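# Thread a cord through red, yellow, then blue rings

## Task

Pass the cord through the red ring first, the yellow ring second and the blue ring third, each exactly once, without wrapping a loop through any of them and without it going through any other ring; both cord ends must stick out beyond the rings by more than two finger widths.

## Robot and tools

Robot: two arms, left_arm and right_arm, each with a five-finger hand (left_arm has a left hand, right_arm a right hand). Scene frame: origin at table height midway between the nominal bases, +z up, +x out over the table, left_arm on the +y side. Calibrated bases: left_arm at (-0.039, +0.236, +0.025) m, right_arm at (-0.003, -0.306, +0.020) m, both almost unrotated. A post stands fixed behind the arms. Objects may get an occasional small shove from outside.

Frames: every hand pose, Hand target, velocity and offset of an arm uses that arm's own base frame and axes. Fixed cameras and the table use the scene frame. The hand point sits 0.05 m in front of the palm and 0.15 m from the wrist mount; its +z runs along the straight fingers, +y out of the palm, +x across the palm away from the thumb on the right hand and toward the thumb on the left hand. Straight fingers extend 0.06 to 0.07 m past the point and lie 0.06 m behind it along -y. A bracket on the little-finger side of the wrist can strike things.

Row format (shared by execute_actions and move): one flat list of 28 numbers, each in [-1, 1], always covering both arms. Order: left_arm dx, dy, dz, rx, ry, rz; left hand thumb_turn, thumb_bend, index, middle, ring, little; left force_limit, speed; then the same 14 for right_arm. The six pose numbers are offsets, not poses: they count from that arm's Hand target as it stood when the action or move began, along its base axes; 1.0 equals 0.6 m for dx, dy, dz and 180 degrees for rx, ry, rz, which together form a rotation vector turning about the Hand target position. All zeros means ask nothing new of that arm. Hand motor numbers are absolute targets: -1 open/straight, +1 closed (thumb_turn +1 puts the thumb opposite the fingers). force_limit maps -1..+1 to about 0..10 N at the fingertip (0..15 N for the two thumb motors); speed rises from almost 0 at -1 to full at +0.48 and stays full above. There is no 'no change' value for a hand: resend its last executed eight numbers, or, if none yet, its hand_measured six plus hand_force_limit and hand_speed. To squeeze harder raise force_limit and send a more closed target; to loosen, send a target more open than hand_measured. Close slowly (speed -0.94 or below) for a gentle grip. With the thumb turned in, the hand can wrap objects roughly 0.035 to 0.065 m thick.

execute_actions(actions, cameras): actions is a list of actions; each action is a table of up to 15 rows, one per 1/30 s step, a short table repeating its final row to step 15. Every row in one action is an offset from the same starting Hand target, so repeating an offset in a new action moves further. cameras: names, ["all"], or []; images come by default only for an empty actions list.

move(target, speed, blend, blocking, cameras): target is one 28-number row or a list of up to 15 rows; all rows are offsets from the Hand targets at the move's start, not chained. speed is top path speed in m/s, 0.002 to 4.3 (default 0.25; turning up to twice that in rad/s), one value or one per target. blend is a corner radius in m per target (0 = stop at each). Paths are straight, do not avoid obstacles, cap at 10 s, and the hand lags and may overshoot, more when fast or with a near-straight arm. blocking=false returns after about 0.5 s while it runs. The result adds a move: line (done, off_target, moving, held, fault) and limits (paced = pose clipped, held = steps withheld).

wait(seconds): 0 to 3600, sends nothing new. stop(): brakes a running move. zoom_image(camera, region): region [x0, y0, x1, y1] in pixels of that camera's latest image, at most 504 by 504. show_instructions(): shows reference pages. finished_scene(scene=1): ends the scene permanently.

Cameras: cam_head_left, cam_head_right, cam_high, cam_low, cam_left_wrist, cam_right_wrist, all 672x504.

Results: end_effector_position (m) and end_effector_quat_wxyz in the arm's base frame; Hand target (last commanded pose after clipping, base for the next offset); joint positions, velocities, torques; hand_measured, hand_stopped_by (moving, target, force, stalled, fault), hand_load_n (positive when the finger is pushed open; near 0 after a lost grip), hand_force_limit, hand_speed. Action calls also list hand positions at some steps. Hands often rest 1 to 3 cm (up to 5) below the command without any contact; a following execute_actions with zero offsets re-requests the target, otherwise send the remaining gap. Orientation is clipped to 40 degrees from the current one per step.

Avoid: dropping or flinging anything, anything leaving the table, fast impacts, hard pushes on the post or heavy items, any contact between the two arms or hands (can end the scene), overloading fingers, and long stretched or blocked holds that overheat motors (MOTOR HOT warning, then the arm falls for 30 to 60 s). Stay clear of joint limits and of sweeping a hand near its own base.

Each tool is called after "Emit:" as name(argument=value, ...), one argument or row to a line, values as JSON.

Reference images:

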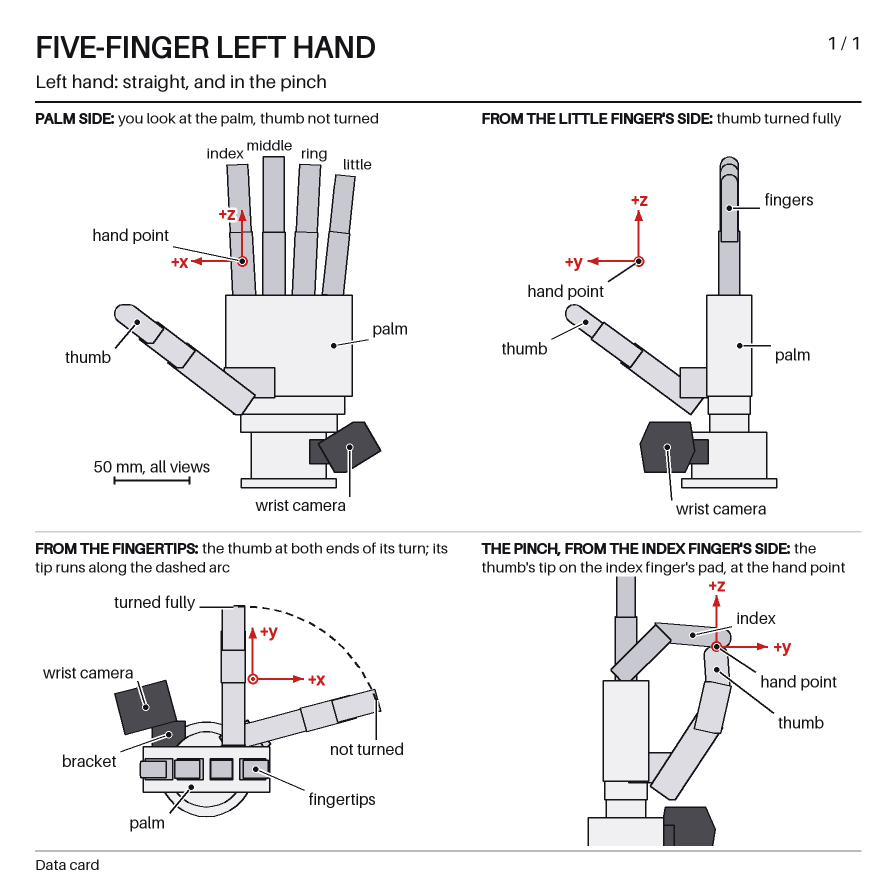

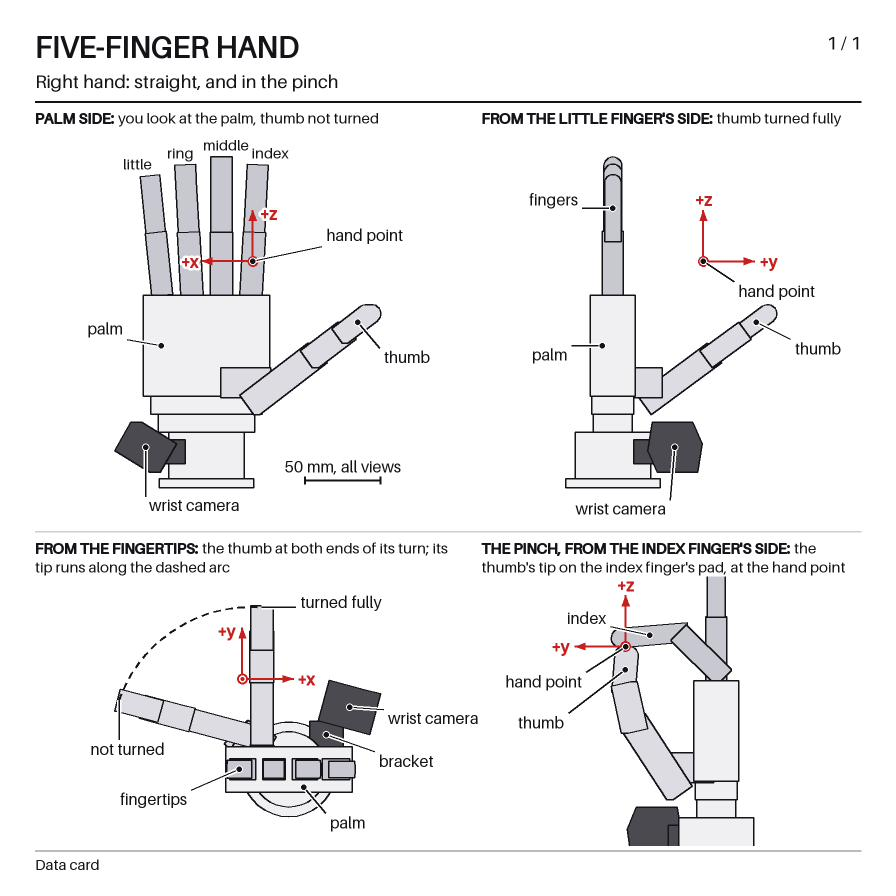

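## Session

Emit:
execute_actions(
  actions=[],
)

Scene clock: 0.00 s.
left_arm: end_effector_position=(+0.4101, -0.4782, +0.1280) hand_measured=(-1.000, -1.000, -1.000, -1.000, -1.000, -1.000) hand_load_n=(+0.0, +0.0, +0.0, +0.0, +0.0, +0.0) hand_stopped_by=(target, target, target, target, target, target) hand_force_limit=0.00 hand_speed=-0.80 end_effector_quat_wxyz=(-0.004, +0.807, -0.583, +0.092) | right_arm: end_effector_position=(+0.5451, -0.1771, +0.2642) hand_measured=(-1.000, -1.000, -1.000, -1.000, -1.000, -1.000) hand_load_n=(+0.0, +0.0, +0.0, +0.0, +0.5, +0.0) hand_stopped_by=(target, target, target, target, target, target) hand_force_limit=0.00 hand_speed=-0.80 end_effector_quat_wxyz=(-0.245, +0.748, -0.243, +0.567)
Joint positions: left_arm=[-0.764 1.889 1.691 -1.192 -0.033 -1.08] | right_arm=[-0.427 1.265 0.945 0.046 -0.506 -0.984]
Joint velocities: within noise
Joint torques (N m): no reading
Heat: left arm: hottest waist 28 °C; right arm: hottest elbow 27 °C.
Hand target: left_arm +0.4157, -0.4836, +0.1403; -0.002, +0.806, -0.582, +0.106 | right_arm +0.5505, -0.1795, +0.2797; -0.244, +0.742, -0.236, +0.578

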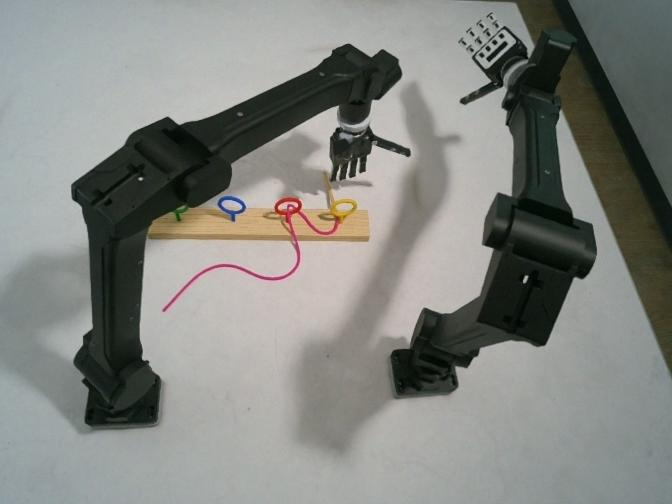

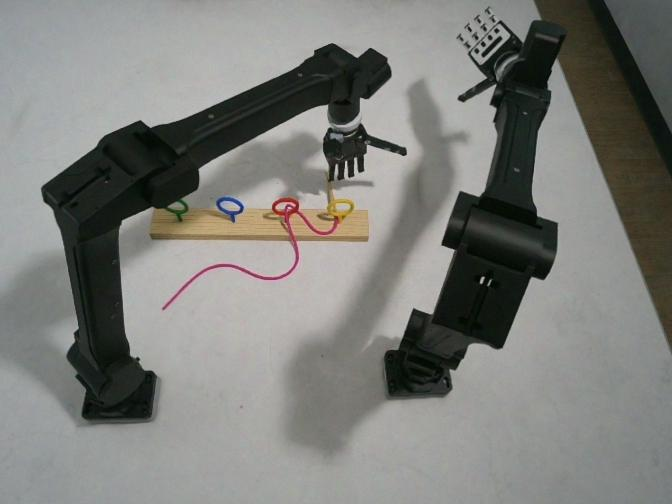

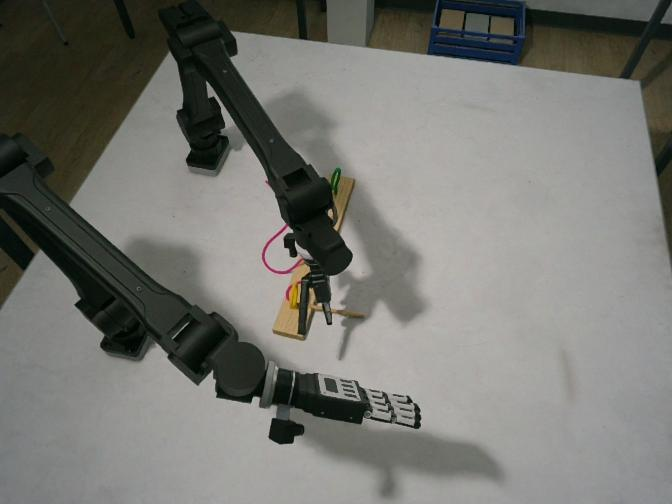

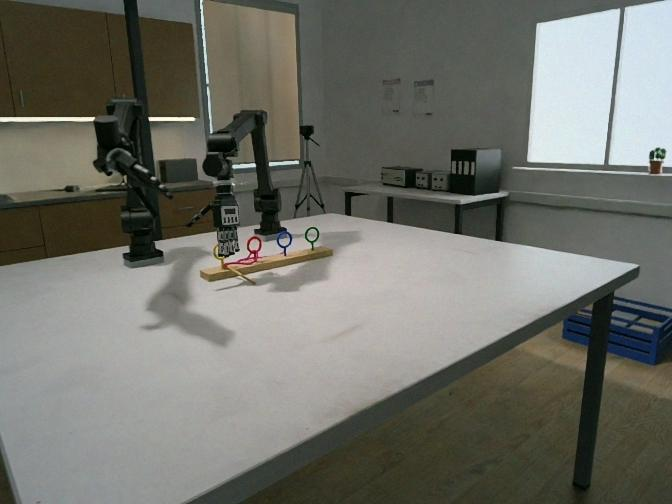

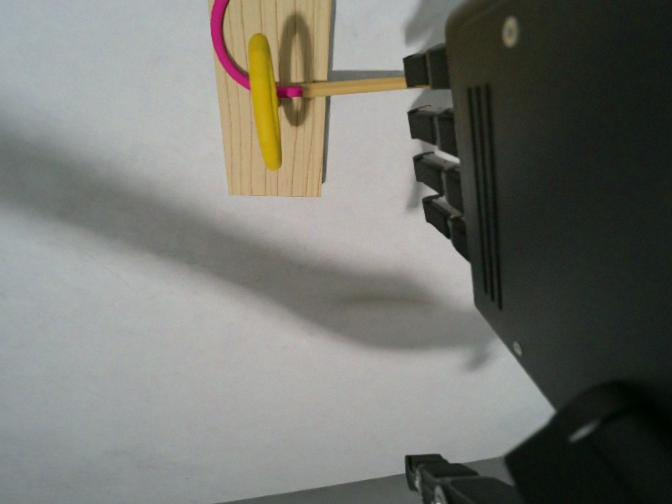

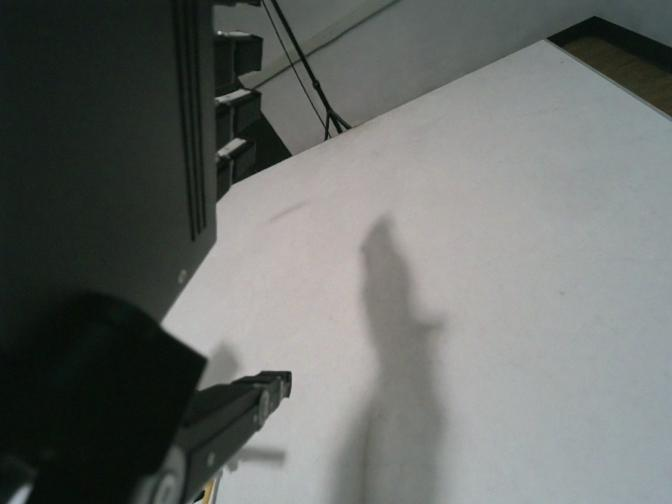

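Emit:
zoom_image(
  camera="cam_head_left",
  region=[140, 160, 400, 320],
)

Emit:
zoom_image(
  camera="cam_low",
  region=[180, 190, 360, 300],
)

Emit:
zoom_image(
  camera="cam_high",
  region=[220, 140, 420, 360],
)

Scaled by 1.938 from the camera's image (finer frame: 960x720).

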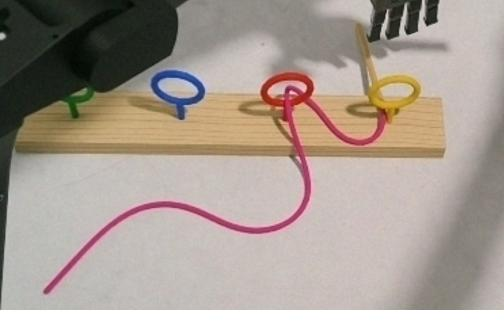

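Scaled by 2.800 from the camera's image (finer frame: 960x720).

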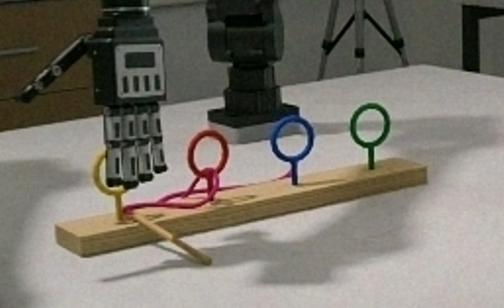

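Scaled by 2.291 from the camera's image (finer frame: 960x720).

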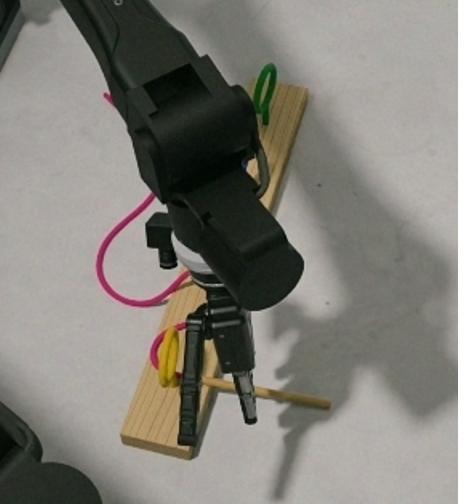

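Emit:
zoom_image(
  camera="cam_head_left",
  region=[250, 160, 380, 290],
)

Emit:
zoom_image(
  camera="cam_head_right",
  region=[250, 180, 350, 260],
)

Emit:
zoom_image(
  camera="cam_low",
  region=[210, 225, 280, 285],
)

Scaled by 3.877 from the camera's image (finer frame: 960x720).

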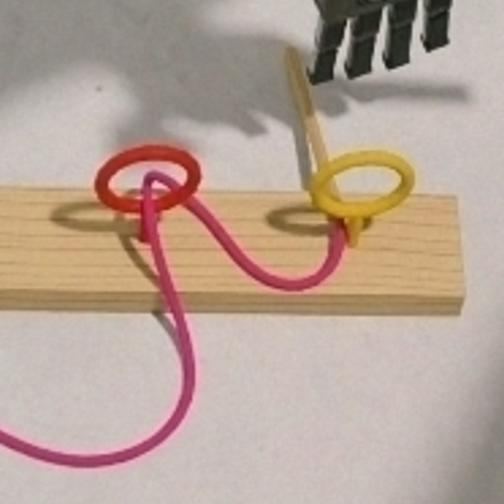

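Scaled by 5.040 from the camera's image (finer frame: 960x720).

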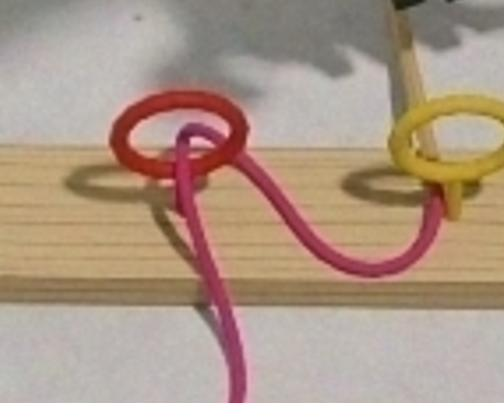

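Scaled by 7.200 from the camera's image (finer frame: 960x720).

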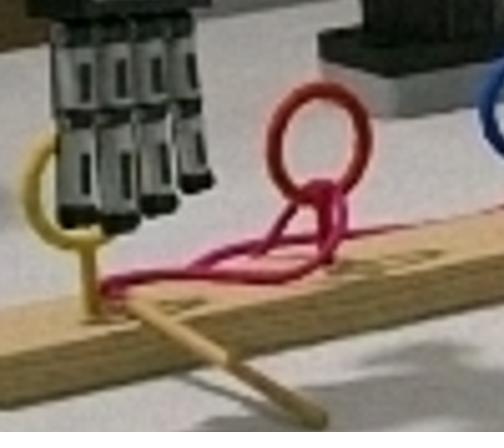

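Emit:
move(
  target=[0,0.12,0.12,0,0,0,-1,-1,-1,-1,-1,-1,0,-0.8,0,0,0,0,0,0,-1,-1,-1,-1,-1,-1,0,-0.8],
  speed=0.15,
  cameras=["cam_left_wrist","cam_head_left","cam_low"],
)

Scene clock: 18.23 s.
left_arm: end_effector_position=(+0.4166, -0.4141, +0.2052) hand_measured=(-1.000, -1.000, -1.000, -1.000, -1.000, -1.000) hand_load_n=(+0.0, +0.0, +0.0, +0.0, +0.0, +0.0) hand_stopped_by=(target, target, target, target, target, target) hand_force_limit=0.00 hand_speed=-0.80 end_effector_quat_wxyz=(-0.003, +0.809, -0.578, +0.103) | right_arm: end_effector_position=(+0.5451, -0.1771, +0.2642) hand_measured=(-1.000, -1.000, -1.000, -1.000, -1.000, -1.000) hand_load_n=(+0.0, +0.0, +0.0, +0.0, +0.0, +0.0) hand_stopped_by=(target, target, target, target, target, target) hand_force_limit=0.00 hand_speed=-0.80 end_effector_quat_wxyz=(-0.245, +0.748, -0.243, +0.567)
Joint positions: left_arm=[-0.672 1.743 1.686 -1.308 -0.017 -1.001] | right_arm=[-0.427 1.265 0.945 0.046 -0.506 -0.984]
Joint torques (N m): left_arm=[1.73 -15.5 7.82 -0.32 0.1 0.11] | right_arm=[-0.26 -8.47 9.51 1.61 -0.27 -0.05]
Heat: left arm: hottest waist 28 °C; right arm: hottest elbow 31 °C.
Hand target: left_arm +0.4157, -0.4116, +0.2123; -0.002, +0.806, -0.582, +0.106 | right_arm +0.5505, -0.1795, +0.2797; -0.244, +0.742, -0.236, +0.578
Off the commanded pose: left_arm 0.008 m, 1 deg | right_arm 0.017 m, 2 deg.
move: done
cam_left_wrist: T_world_to_cam=[[0.98176, 0.05278, 0.18262, -0.42312], [-0.05484, -0.8412, 0.53794, -0.42456], [0.18202, -0.53814, -0.82297, -0.01589]] pos_world=[0.39502, -0.34336, 0.29258]
Images, in order (width x height): cam_head_left 672x504, cam_low 672x504, cam_left_wrist 672x504.

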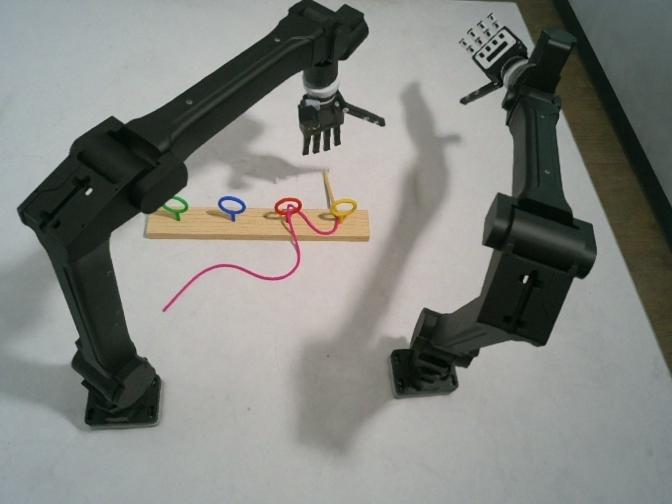

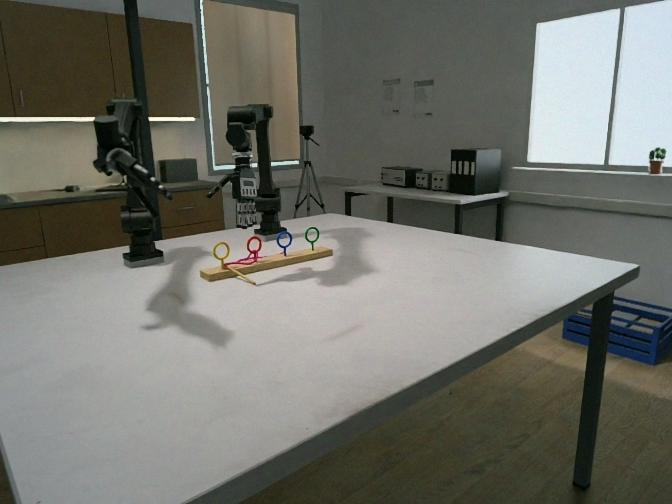

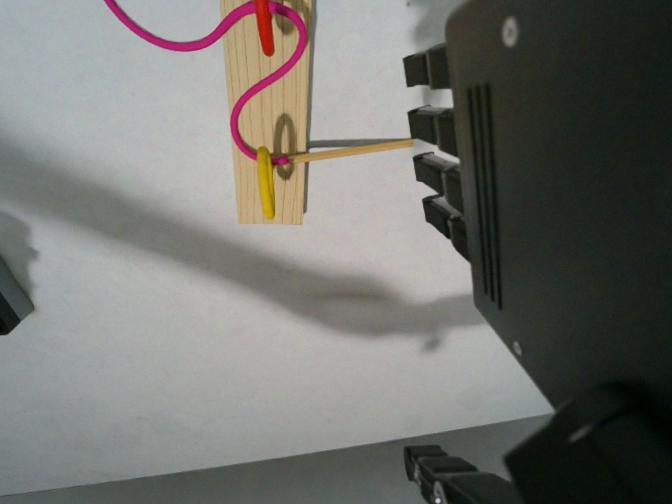

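Emit:
move(
  target=[0,0.2,0,0,0,0,-1,-1,-1,-1,-1,-1,0,-0.8,0,0,0,0,0,0,-1,-1,-1,-1,-1,-1,0,-0.8],
  speed=0.15,
  cameras=["cam_left_wrist","cam_high"],
)

Emit:
zoom_image(
  camera="cam_left_wrist",
  region=[180, 60, 400, 340],
)

Emit:
zoom_image(
  camera="cam_high",
  region=[250, 220, 370, 350],
)

Scene clock: 21.23 s.
left_arm: end_effector_position=(+0.4145, -0.2911, +0.2035) hand_measured=(-1.000, -1.000, -1.000, -1.000, -1.000, -1.000) hand_load_n=(+0.0, +0.0, +0.0, +0.0, +0.0, +0.0) hand_stopped_by=(target, target, target, target, target, target) hand_force_limit=0.00 hand_speed=-0.80 end_effector_quat_wxyz=(-0.001, +0.811, -0.578, +0.091) | right_arm: end_effector_position=(+0.5451, -0.1771, +0.2642) hand_measured=(-1.000, -1.000, -1.000, -1.000, -1.000, -1.000) hand_load_n=(+0.0, +0.0, +0.0, +0.0, +0.0, +0.0) hand_stopped_by=(target, target, target, target, target, target) hand_force_limit=0.00 hand_speed=-0.80 end_effector_quat_wxyz=(-0.245, +0.748, -0.243, +0.567)
Joint positions: left_arm=[-0.474 1.578 1.475 -1.286 0.024 -0.809] | right_arm=[-0.427 1.265 0.945 0.046 -0.506 -0.984]
Joint torques (N m): left_arm=[1.61 -13.45 7.45 0.43 0.13 0.11] | right_arm=[-0.85 -9 9.65 1.73 -0.27 -0.01]
Heat: left arm: hottest shoulder 29 °C; right arm: hottest elbow 32 °C.
Hand target: left_arm +0.4158, -0.2914, +0.2123; -0.002, +0.806, -0.582, +0.106 | right_arm +0.5505, -0.1795, +0.2797; -0.244, +0.742, -0.236, +0.578
Off the commanded pose: left_arm 0.009 m, 2 deg | right_arm 0.017 m, 2 deg.
move: done
cam_left_wrist: T_world_to_cam=[[0.98549, 0.05305, 0.16121, -0.42433], [-0.04113, -0.8469, 0.53015, -0.32609], [0.16466, -0.52909, -0.83243, 0.06104]] pos_world=[0.39471, -0.22136, 0.2921]
Images, in order (width x height): cam_high 672x504, cam_left_wrist 672x504.

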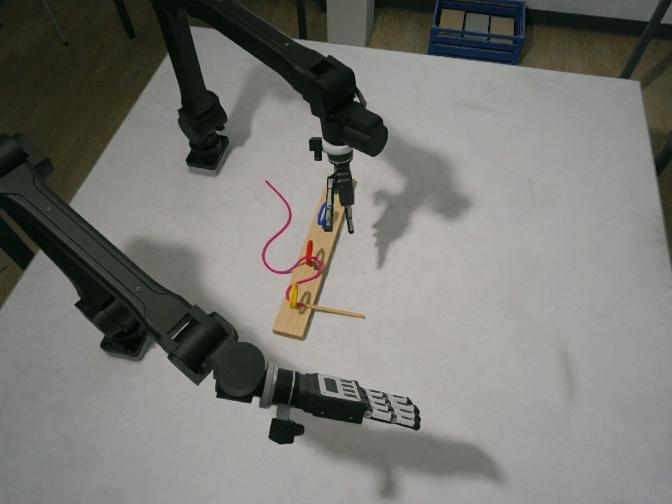

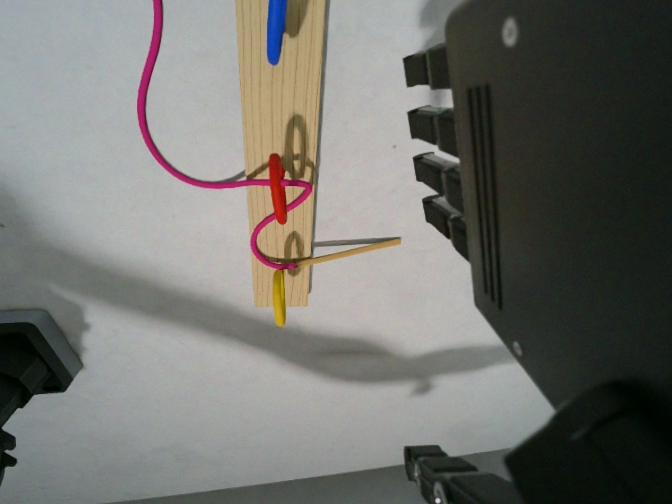

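Scaled by 1.800 from the camera's image (finer frame: 960x720).

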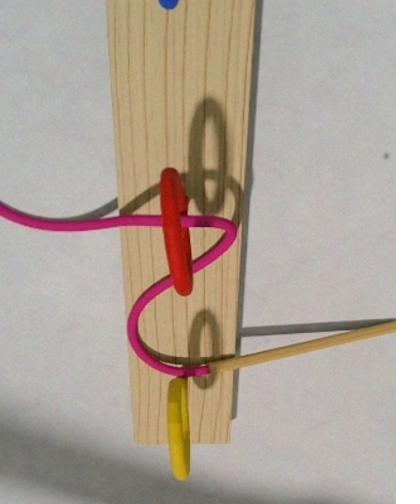

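Scaled by 3.877 from the camera's image (finer frame: 960x720).

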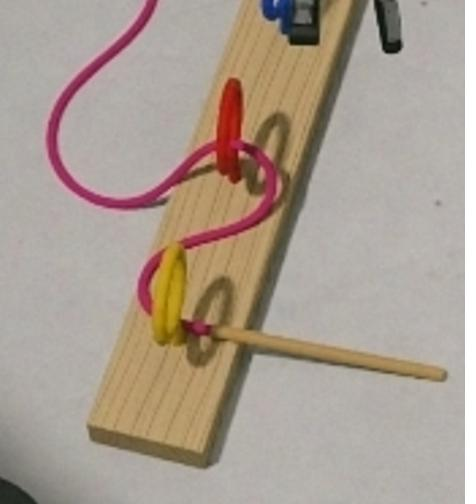

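Emit:
execute_actions(
  actions=[],
)

Emit:
zoom_image(
  camera="cam_low",
  region=[195, 225, 285, 295],
)

Scene clock: 23.60 s.
left_arm: end_effector_position=(+0.4145, -0.2911, +0.2035) hand_measured=(-1.000, -1.000, -1.000, -1.000, -1.000, -1.000) hand_load_n=(+0.0, -0.5, +0.0, +0.0, +0.0, +0.0) hand_stopped_by=(target, target, target, target, target, target) hand_force_limit=0.00 hand_speed=-0.80 end_effector_quat_wxyz=(-0.001, +0.811, -0.578, +0.091) | right_arm: end_effector_position=(+0.5451, -0.1771, +0.2642) hand_measured=(-1.000, -1.000, -1.000, -1.000, -1.000, -1.000) hand_load_n=(+0.0, +0.0, -0.5, +0.0, +0.0, +0.0) hand_stopped_by=(target, target, target, target, target, target) hand_force_limit=0.00 hand_speed=-0.80 end_effector_quat_wxyz=(-0.245, +0.748, -0.243, +0.567)
Joint positions: left_arm=[-0.474 1.578 1.475 -1.286 0.024 -0.808] | right_arm=[-0.427 1.265 0.945 0.046 -0.506 -0.984]
Joint velocities: within noise
Joint torques (N m): left_arm=[1.61 -13.51 7.45 0.43 0.13 0.12] | right_arm=[-0.32 -8.7 9.52 1.78 -0.24 -0.04]
Heat: left arm: hottest shoulder 29 °C; right arm: hottest elbow 32 °C.
Hand target: left_arm +0.4158, -0.2914, +0.2123; -0.002, +0.806, -0.582, +0.106 | right_arm +0.5505, -0.1795, +0.2797; -0.244, +0.742, -0.236, +0.578
Off the commanded pose: left_arm 0.009 m, 2 deg | right_arm 0.017 m, 2 deg.
camera_calibration:
cam_left_wrist: T_world_to_cam=[[0.9855, 0.05275, 0.16128, -0.42442], [-0.04143, -0.84692, 0.53011, -0.32597], [0.16456, -0.5291, -0.83245, 0.06109]] pos_world=[0.39471, -0.22136, 0.2921]

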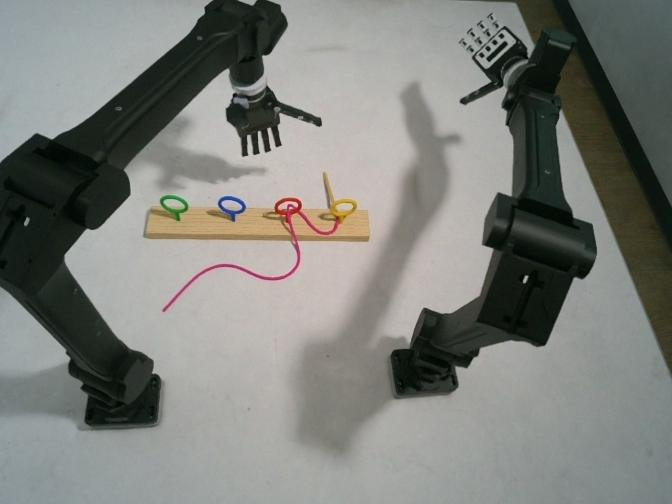

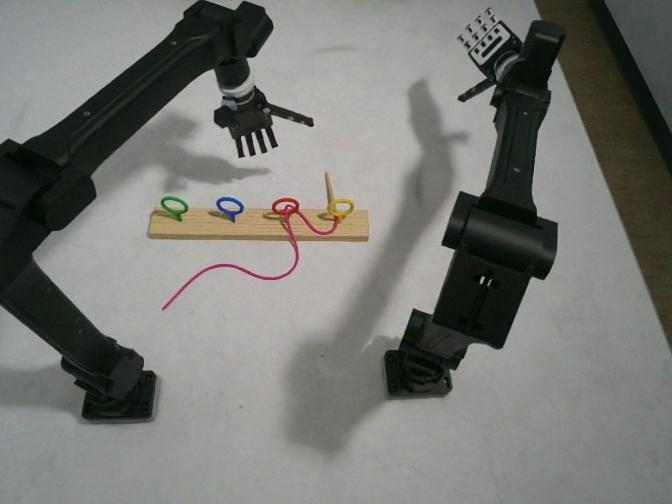

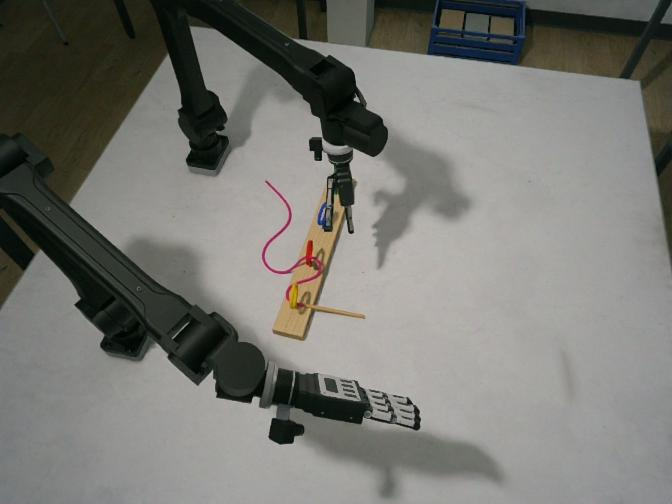

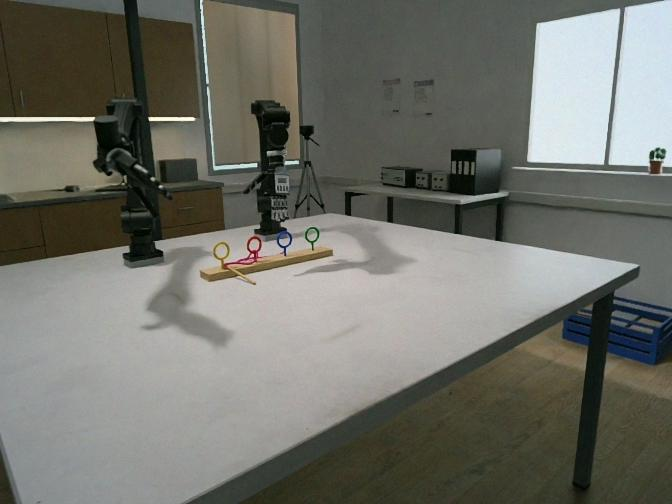

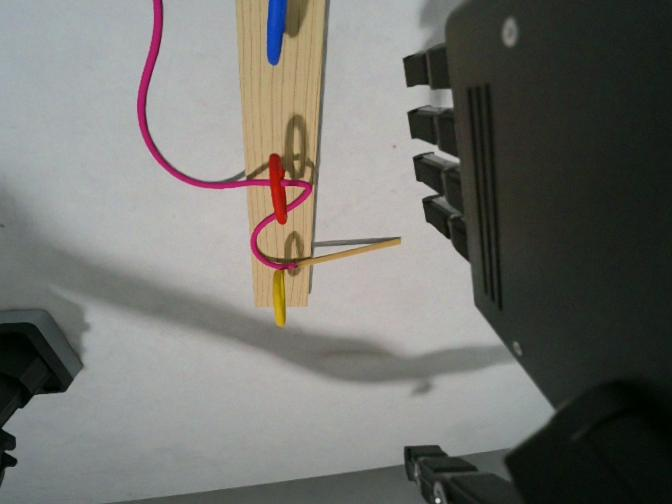

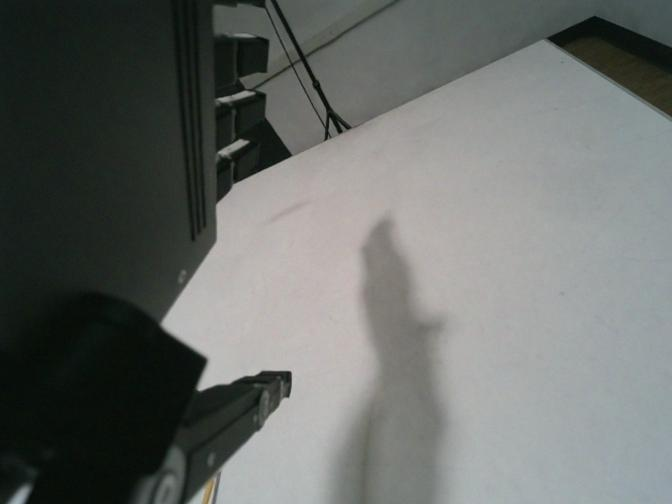

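Scaled by 5.600 from the camera's image (finer frame: 960x720).

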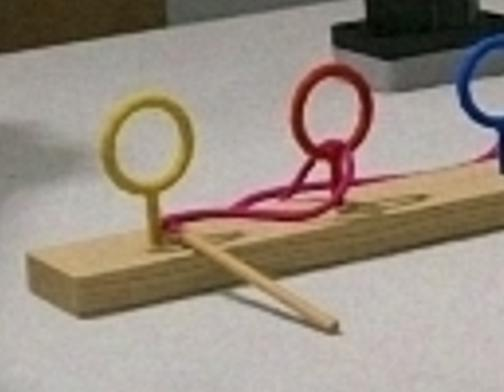

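Emit:
move(
  target=[0.1,-0.2,0.05,-0.1036,-0.2807,-0.4851,-1,-1,-1,-1,-1,-1,0,-0.8,0,0,0,0,0,0,-1,-1,-1,-1,-1,-1,0,-0.8],
  speed=0.2,
  cameras=["all"],
)

Scene clock: 92.87 s.
left_arm: end_effector_position=(+0.4652, -0.3995, +0.2277) hand_measured=(-1.000, -1.000, -1.000, -1.000, -1.000, -1.000) hand_load_n=(+0.0, +0.0, +0.0, +0.0, +0.0, +0.0) hand_stopped_by=(target, target, target, target, target, target) hand_force_limit=0.00 hand_speed=-0.80 end_effector_quat_wxyz=(+0.027, -0.094, +0.888, -0.449) | right_arm: end_effector_position=(+0.5451, -0.1771, +0.2642) hand_measured=(-1.000, -1.000, -1.000, -1.000, -1.000, -1.000) hand_load_n=(+0.0, +0.0, +0.0, +0.0, +0.0, +0.0) hand_stopped_by=(target, target, target, target, target, target) hand_force_limit=0.00 hand_speed=-0.80 end_effector_quat_wxyz=(-0.245, +0.748, -0.243, +0.567)
Joint positions: left_arm=[-0.52 1.665 1.522 -0.719 0.671 0.582] | right_arm=[-0.427 1.265 0.945 0.046 -0.506 -0.984]
Joint torques (N m): left_arm=[0.79 -13.16 11.47 0.8 0.52 0.11] | right_arm=[-0.15 -9.11 9.54 1.62 -0.22 -0.03]
Heat: left arm: hottest shoulder 30 °C; right arm: hottest elbow 37 °C.
Hand target: left_arm +0.4756, -0.4115, +0.2423; +0.040, -0.077, +0.884, -0.460 | right_arm +0.5505, -0.1795, +0.2797; -0.244, +0.742, -0.236, +0.578
Off the commanded pose: left_arm 0.022 m, 3 deg | right_arm 0.017 m, 2 deg.
move: off_target (left_arm)
cam_left_wrist: T_world_to_cam=[[-0.14451, -0.59547, 0.79027, -0.34905], [-0.93843, 0.33574, 0.08138, 0.56352], [-0.31378, -0.72986, -0.60733, 0.10641]] pos_world=[0.51178, -0.31938, 0.29462]

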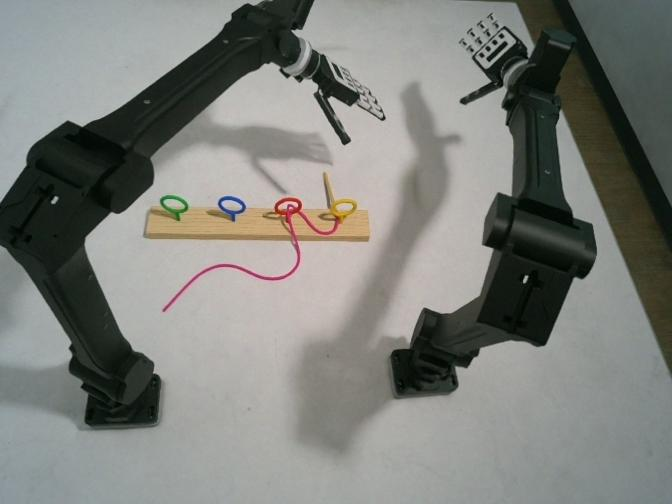

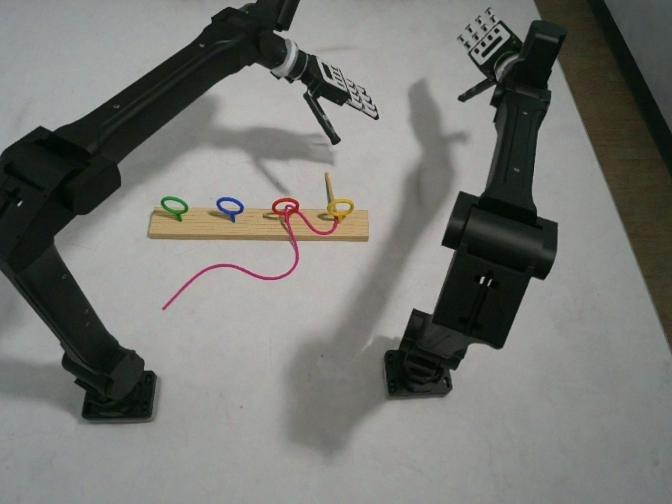

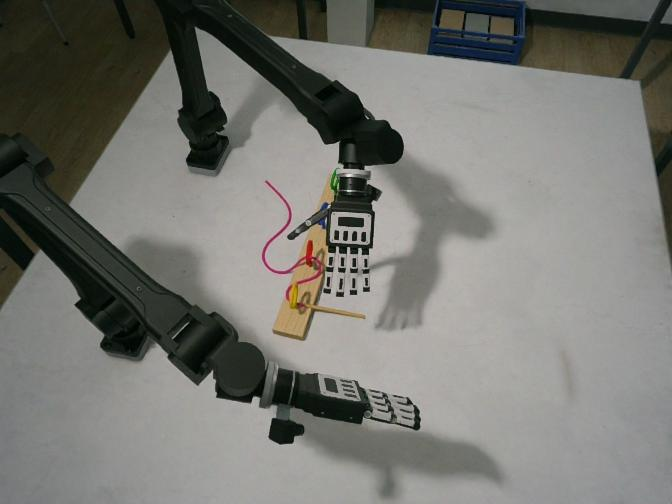

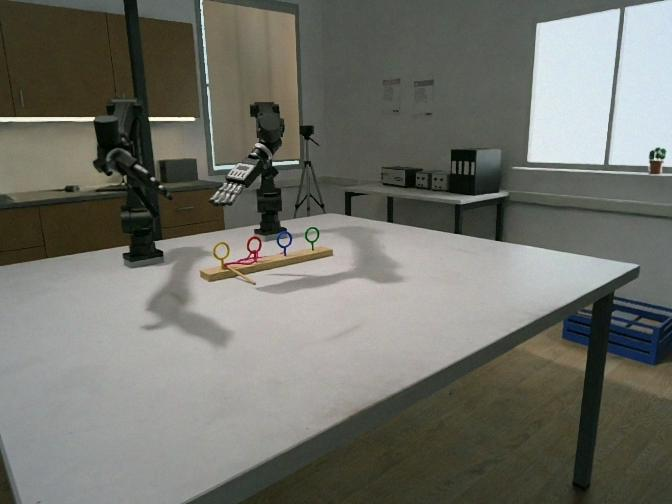

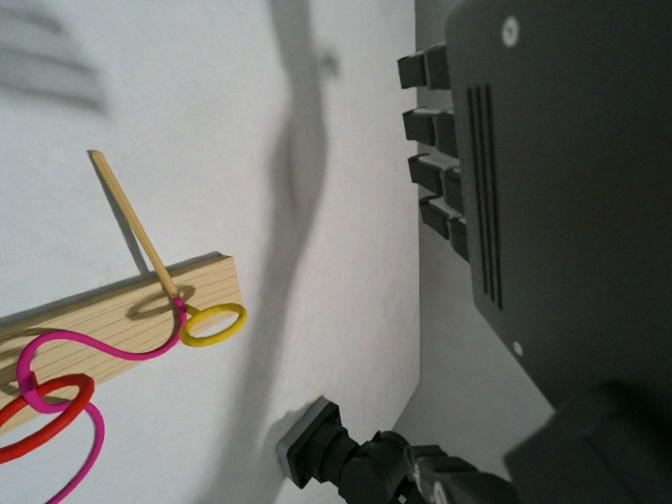

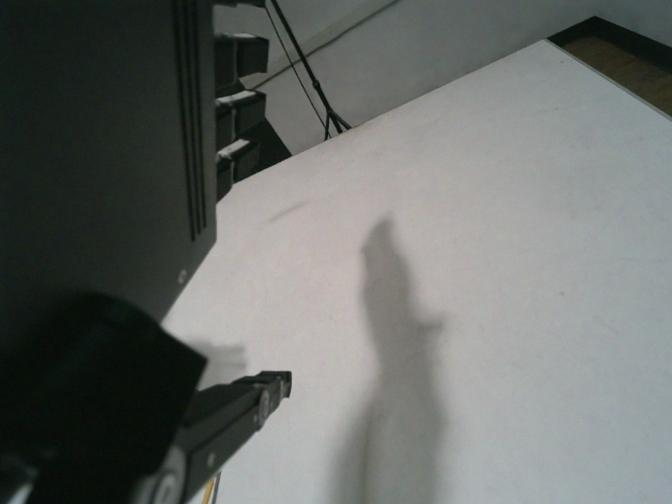

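Emit:
move(
  target=[0.064,0.016,-0.237,-0.141,0.0155,-0.0044,1,0,-0.35,-0.35,-1,-1,-0.4,0,0,0,0,0,0,0,-1,-1,-1,-1,-1,-1,0,-0.8],
  speed=0.15,
  cameras=["all"],
)

Scene clock: 114.60 s.
left_arm: end_effector_position=(+0.5102, -0.4037, +0.0986) hand_measured=(+1.000, +0.000, -0.350, -0.350, -1.000, -1.000) hand_load_n=(+0.0, +0.0, +0.0, +0.0, -0.5, +0.0) hand_stopped_by=(target, target, target, target, target, target) hand_force_limit=-0.40 hand_speed=0.00 end_effector_quat_wxyz=(-0.004, -0.087, +0.766, -0.637) | right_arm: end_effector_position=(+0.5451, -0.1771, +0.2642) hand_measured=(-1.000, -1.000, -1.000, -1.000, -1.000, -1.000) hand_load_n=(+0.0, +0.0, -0.5, +0.0, +0.0, -0.5) hand_stopped_by=(target, target, target, target, target, target) hand_force_limit=0.00 hand_speed=-0.80 end_effector_quat_wxyz=(-0.245, +0.748, -0.243, +0.567)
Joint positions: left_arm=[-0.394 1.912 1.208 0.326 1.038 0.209] | right_arm=[-0.427 1.265 0.945 0.046 -0.506 -0.984]
Joint torques (N m): left_arm=[2.08 -15.33 6.65 1.48 0.37 -0.13] | right_arm=[-0.09 -8.94 9.61 1.76 -0.26 -0.02]
Heat: left arm: hottest shoulder 30 °C; right arm: hottest elbow 38 °C.
Hand target: left_arm +0.5142, -0.4019, +0.1002; -0.002, -0.089, +0.762, -0.641 | right_arm +0.5505, -0.1795, +0.2797; -0.244, +0.742, -0.236, +0.578
Off the commanded pose: left_arm 0.004 m, 1 deg | right_arm 0.017 m, 2 deg.
move: done
cam_left_wrist: T_world_to_cam=[[-0.14972, -0.18468, 0.97133, -0.09241], [-0.92833, 0.36436, -0.07382, 0.63931], [-0.34028, -0.91276, -0.22599, -0.05873]] pos_world=[0.55967, -0.30362, 0.12368]

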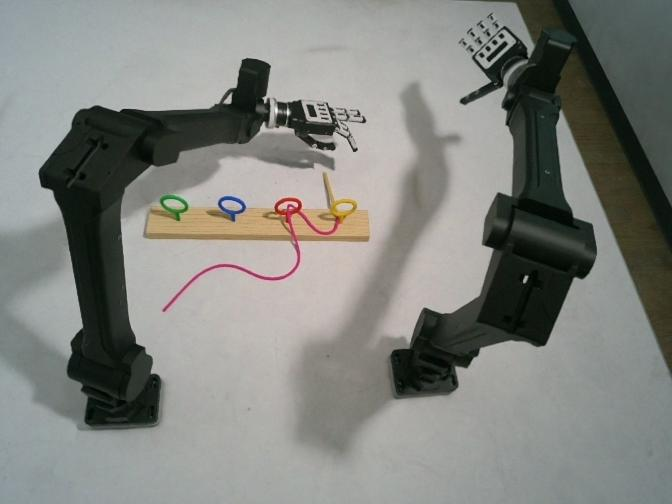

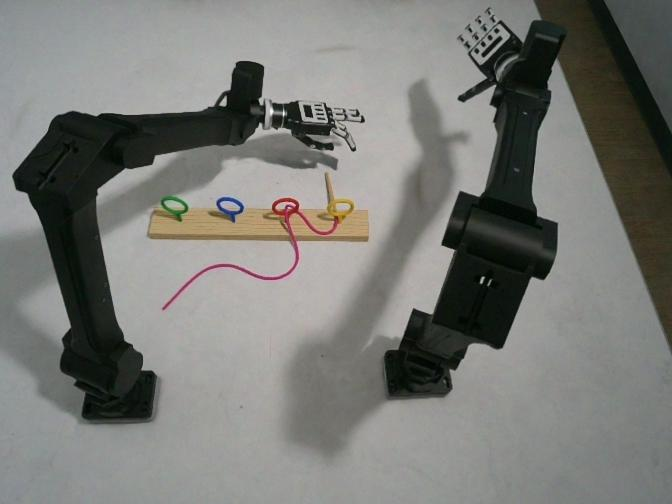

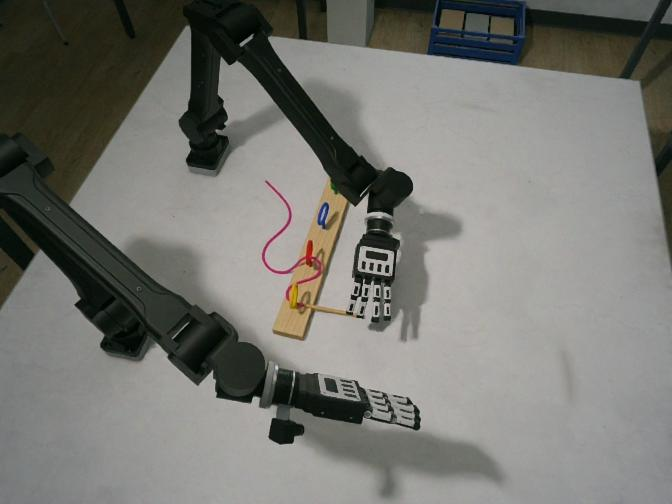

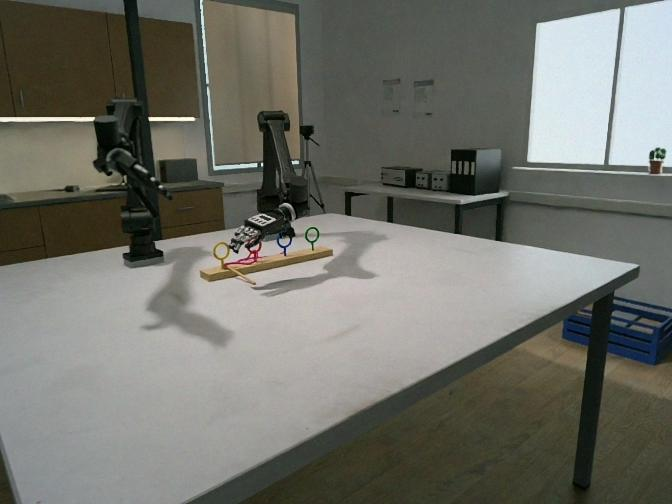

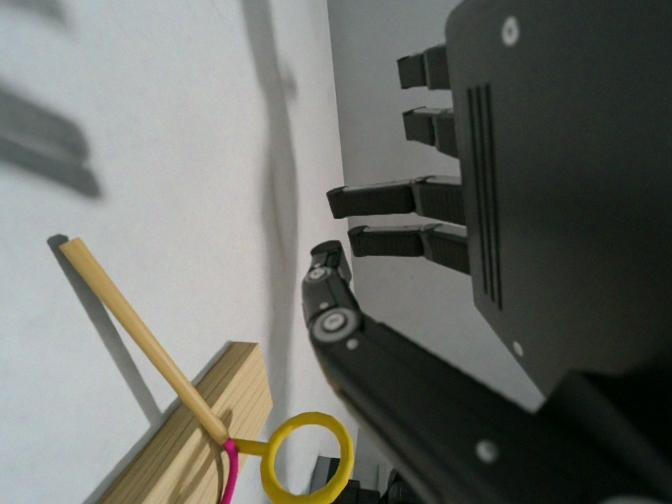

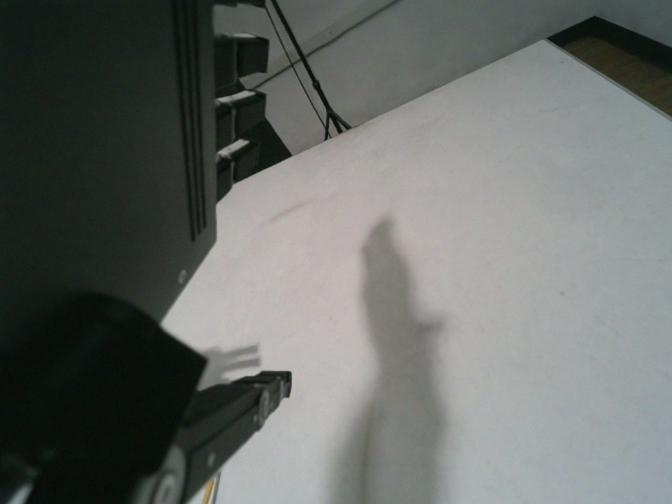

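Emit:
move(
  target=[-0.0287,0.0232,-0.1103,0,0,0,1,0,-0.35,-0.35,-1,-1,-0.4,0,0,0,0,0,0,0,-1,-1,-1,-1,-1,-1,0,-0.8],
  speed=0.08,
  cameras=["cam_left_wrist","cam_low","cam_high"],
)

Scene clock: 121.50 s.
left_arm: end_effector_position=(+0.4925, -0.3915, +0.0366) hand_measured=(+1.000, +0.000, -0.350, -0.350, -1.000, -1.000) hand_load_n=(+0.0, +0.0, +0.0, +0.0, +0.0, +0.0) hand_stopped_by=(target, target, target, target, target, target) hand_force_limit=-0.40 hand_speed=0.00 end_effector_quat_wxyz=(-0.005, -0.088, +0.764, -0.639) | right_arm: end_effector_position=(+0.5451, -0.1771, +0.2642) hand_measured=(-1.000, -1.000, -1.000, -1.000, -1.000, -1.000) hand_load_n=(+0.0, +0.0, +0.0, +0.0, +0.0, +0.0) hand_stopped_by=(target, target, target, target, target, target) hand_force_limit=0.00 hand_speed=-0.80 end_effector_quat_wxyz=(-0.245, +0.748, -0.243, +0.567)
Joint positions: left_arm=[-0.386 1.992 1.115 0.499 1.048 0.209] | right_arm=[-0.427 1.265 0.945 0.046 -0.506 -0.984]
Joint torques (N m): left_arm=[2.32 -14.74 5.71 1.47 0.39 -0.06] | right_arm=[-0.56 -9 9.54 1.7 -0.26 -0.01]
Heat: left arm: hottest shoulder 30 °C; right arm: hottest elbow 38 °C.
Hand target: left_arm +0.4968, -0.3880, +0.0340; -0.002, -0.089, +0.762, -0.641 | right_arm +0.5505, -0.1795, +0.2797; -0.244, +0.742, -0.236, +0.578
Off the commanded pose: left_arm 0.006 m, 1 deg | right_arm 0.017 m, 2 deg.
move: done
cam_left_wrist: T_world_to_cam=[[-0.14769, -0.18113, 0.97231, -0.03231], [-0.92824, 0.36473, -0.07305, 0.61394], [-0.3414, -0.91332, -0.222, -0.06749]] pos_world=[0.54207, -0.29142, 0.06129]
Images, in order (width x height): cam_high 672x504, cam_low 672x504, cam_left_wrist 672x504.

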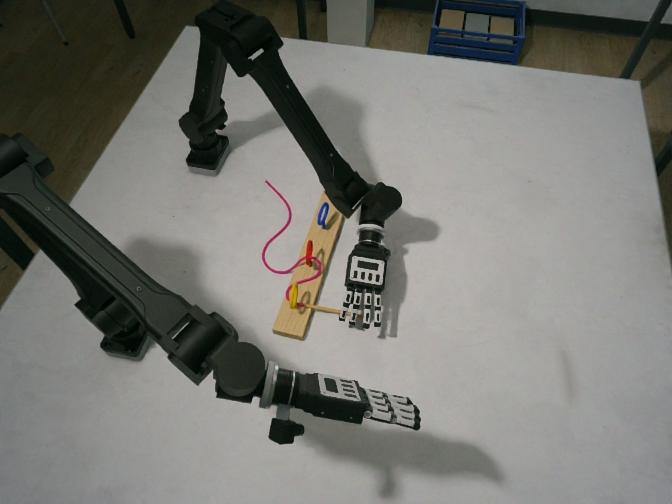

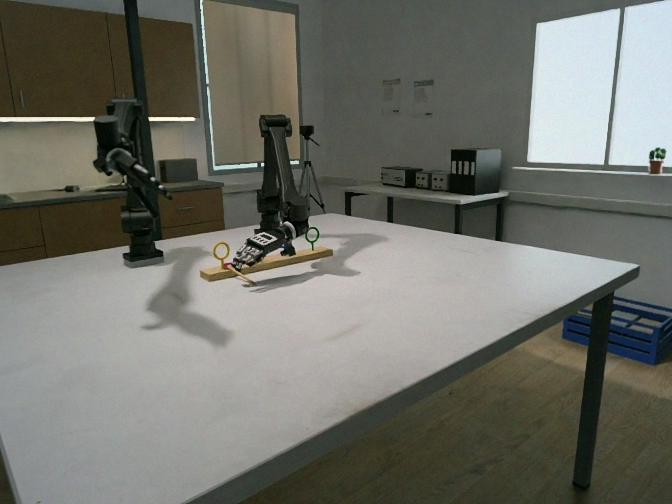

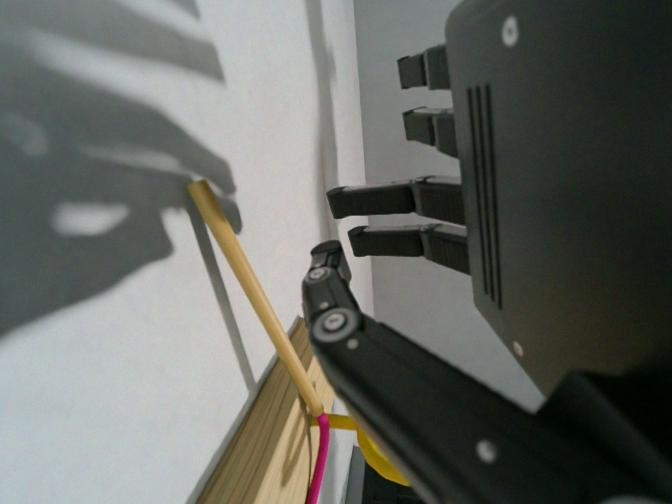

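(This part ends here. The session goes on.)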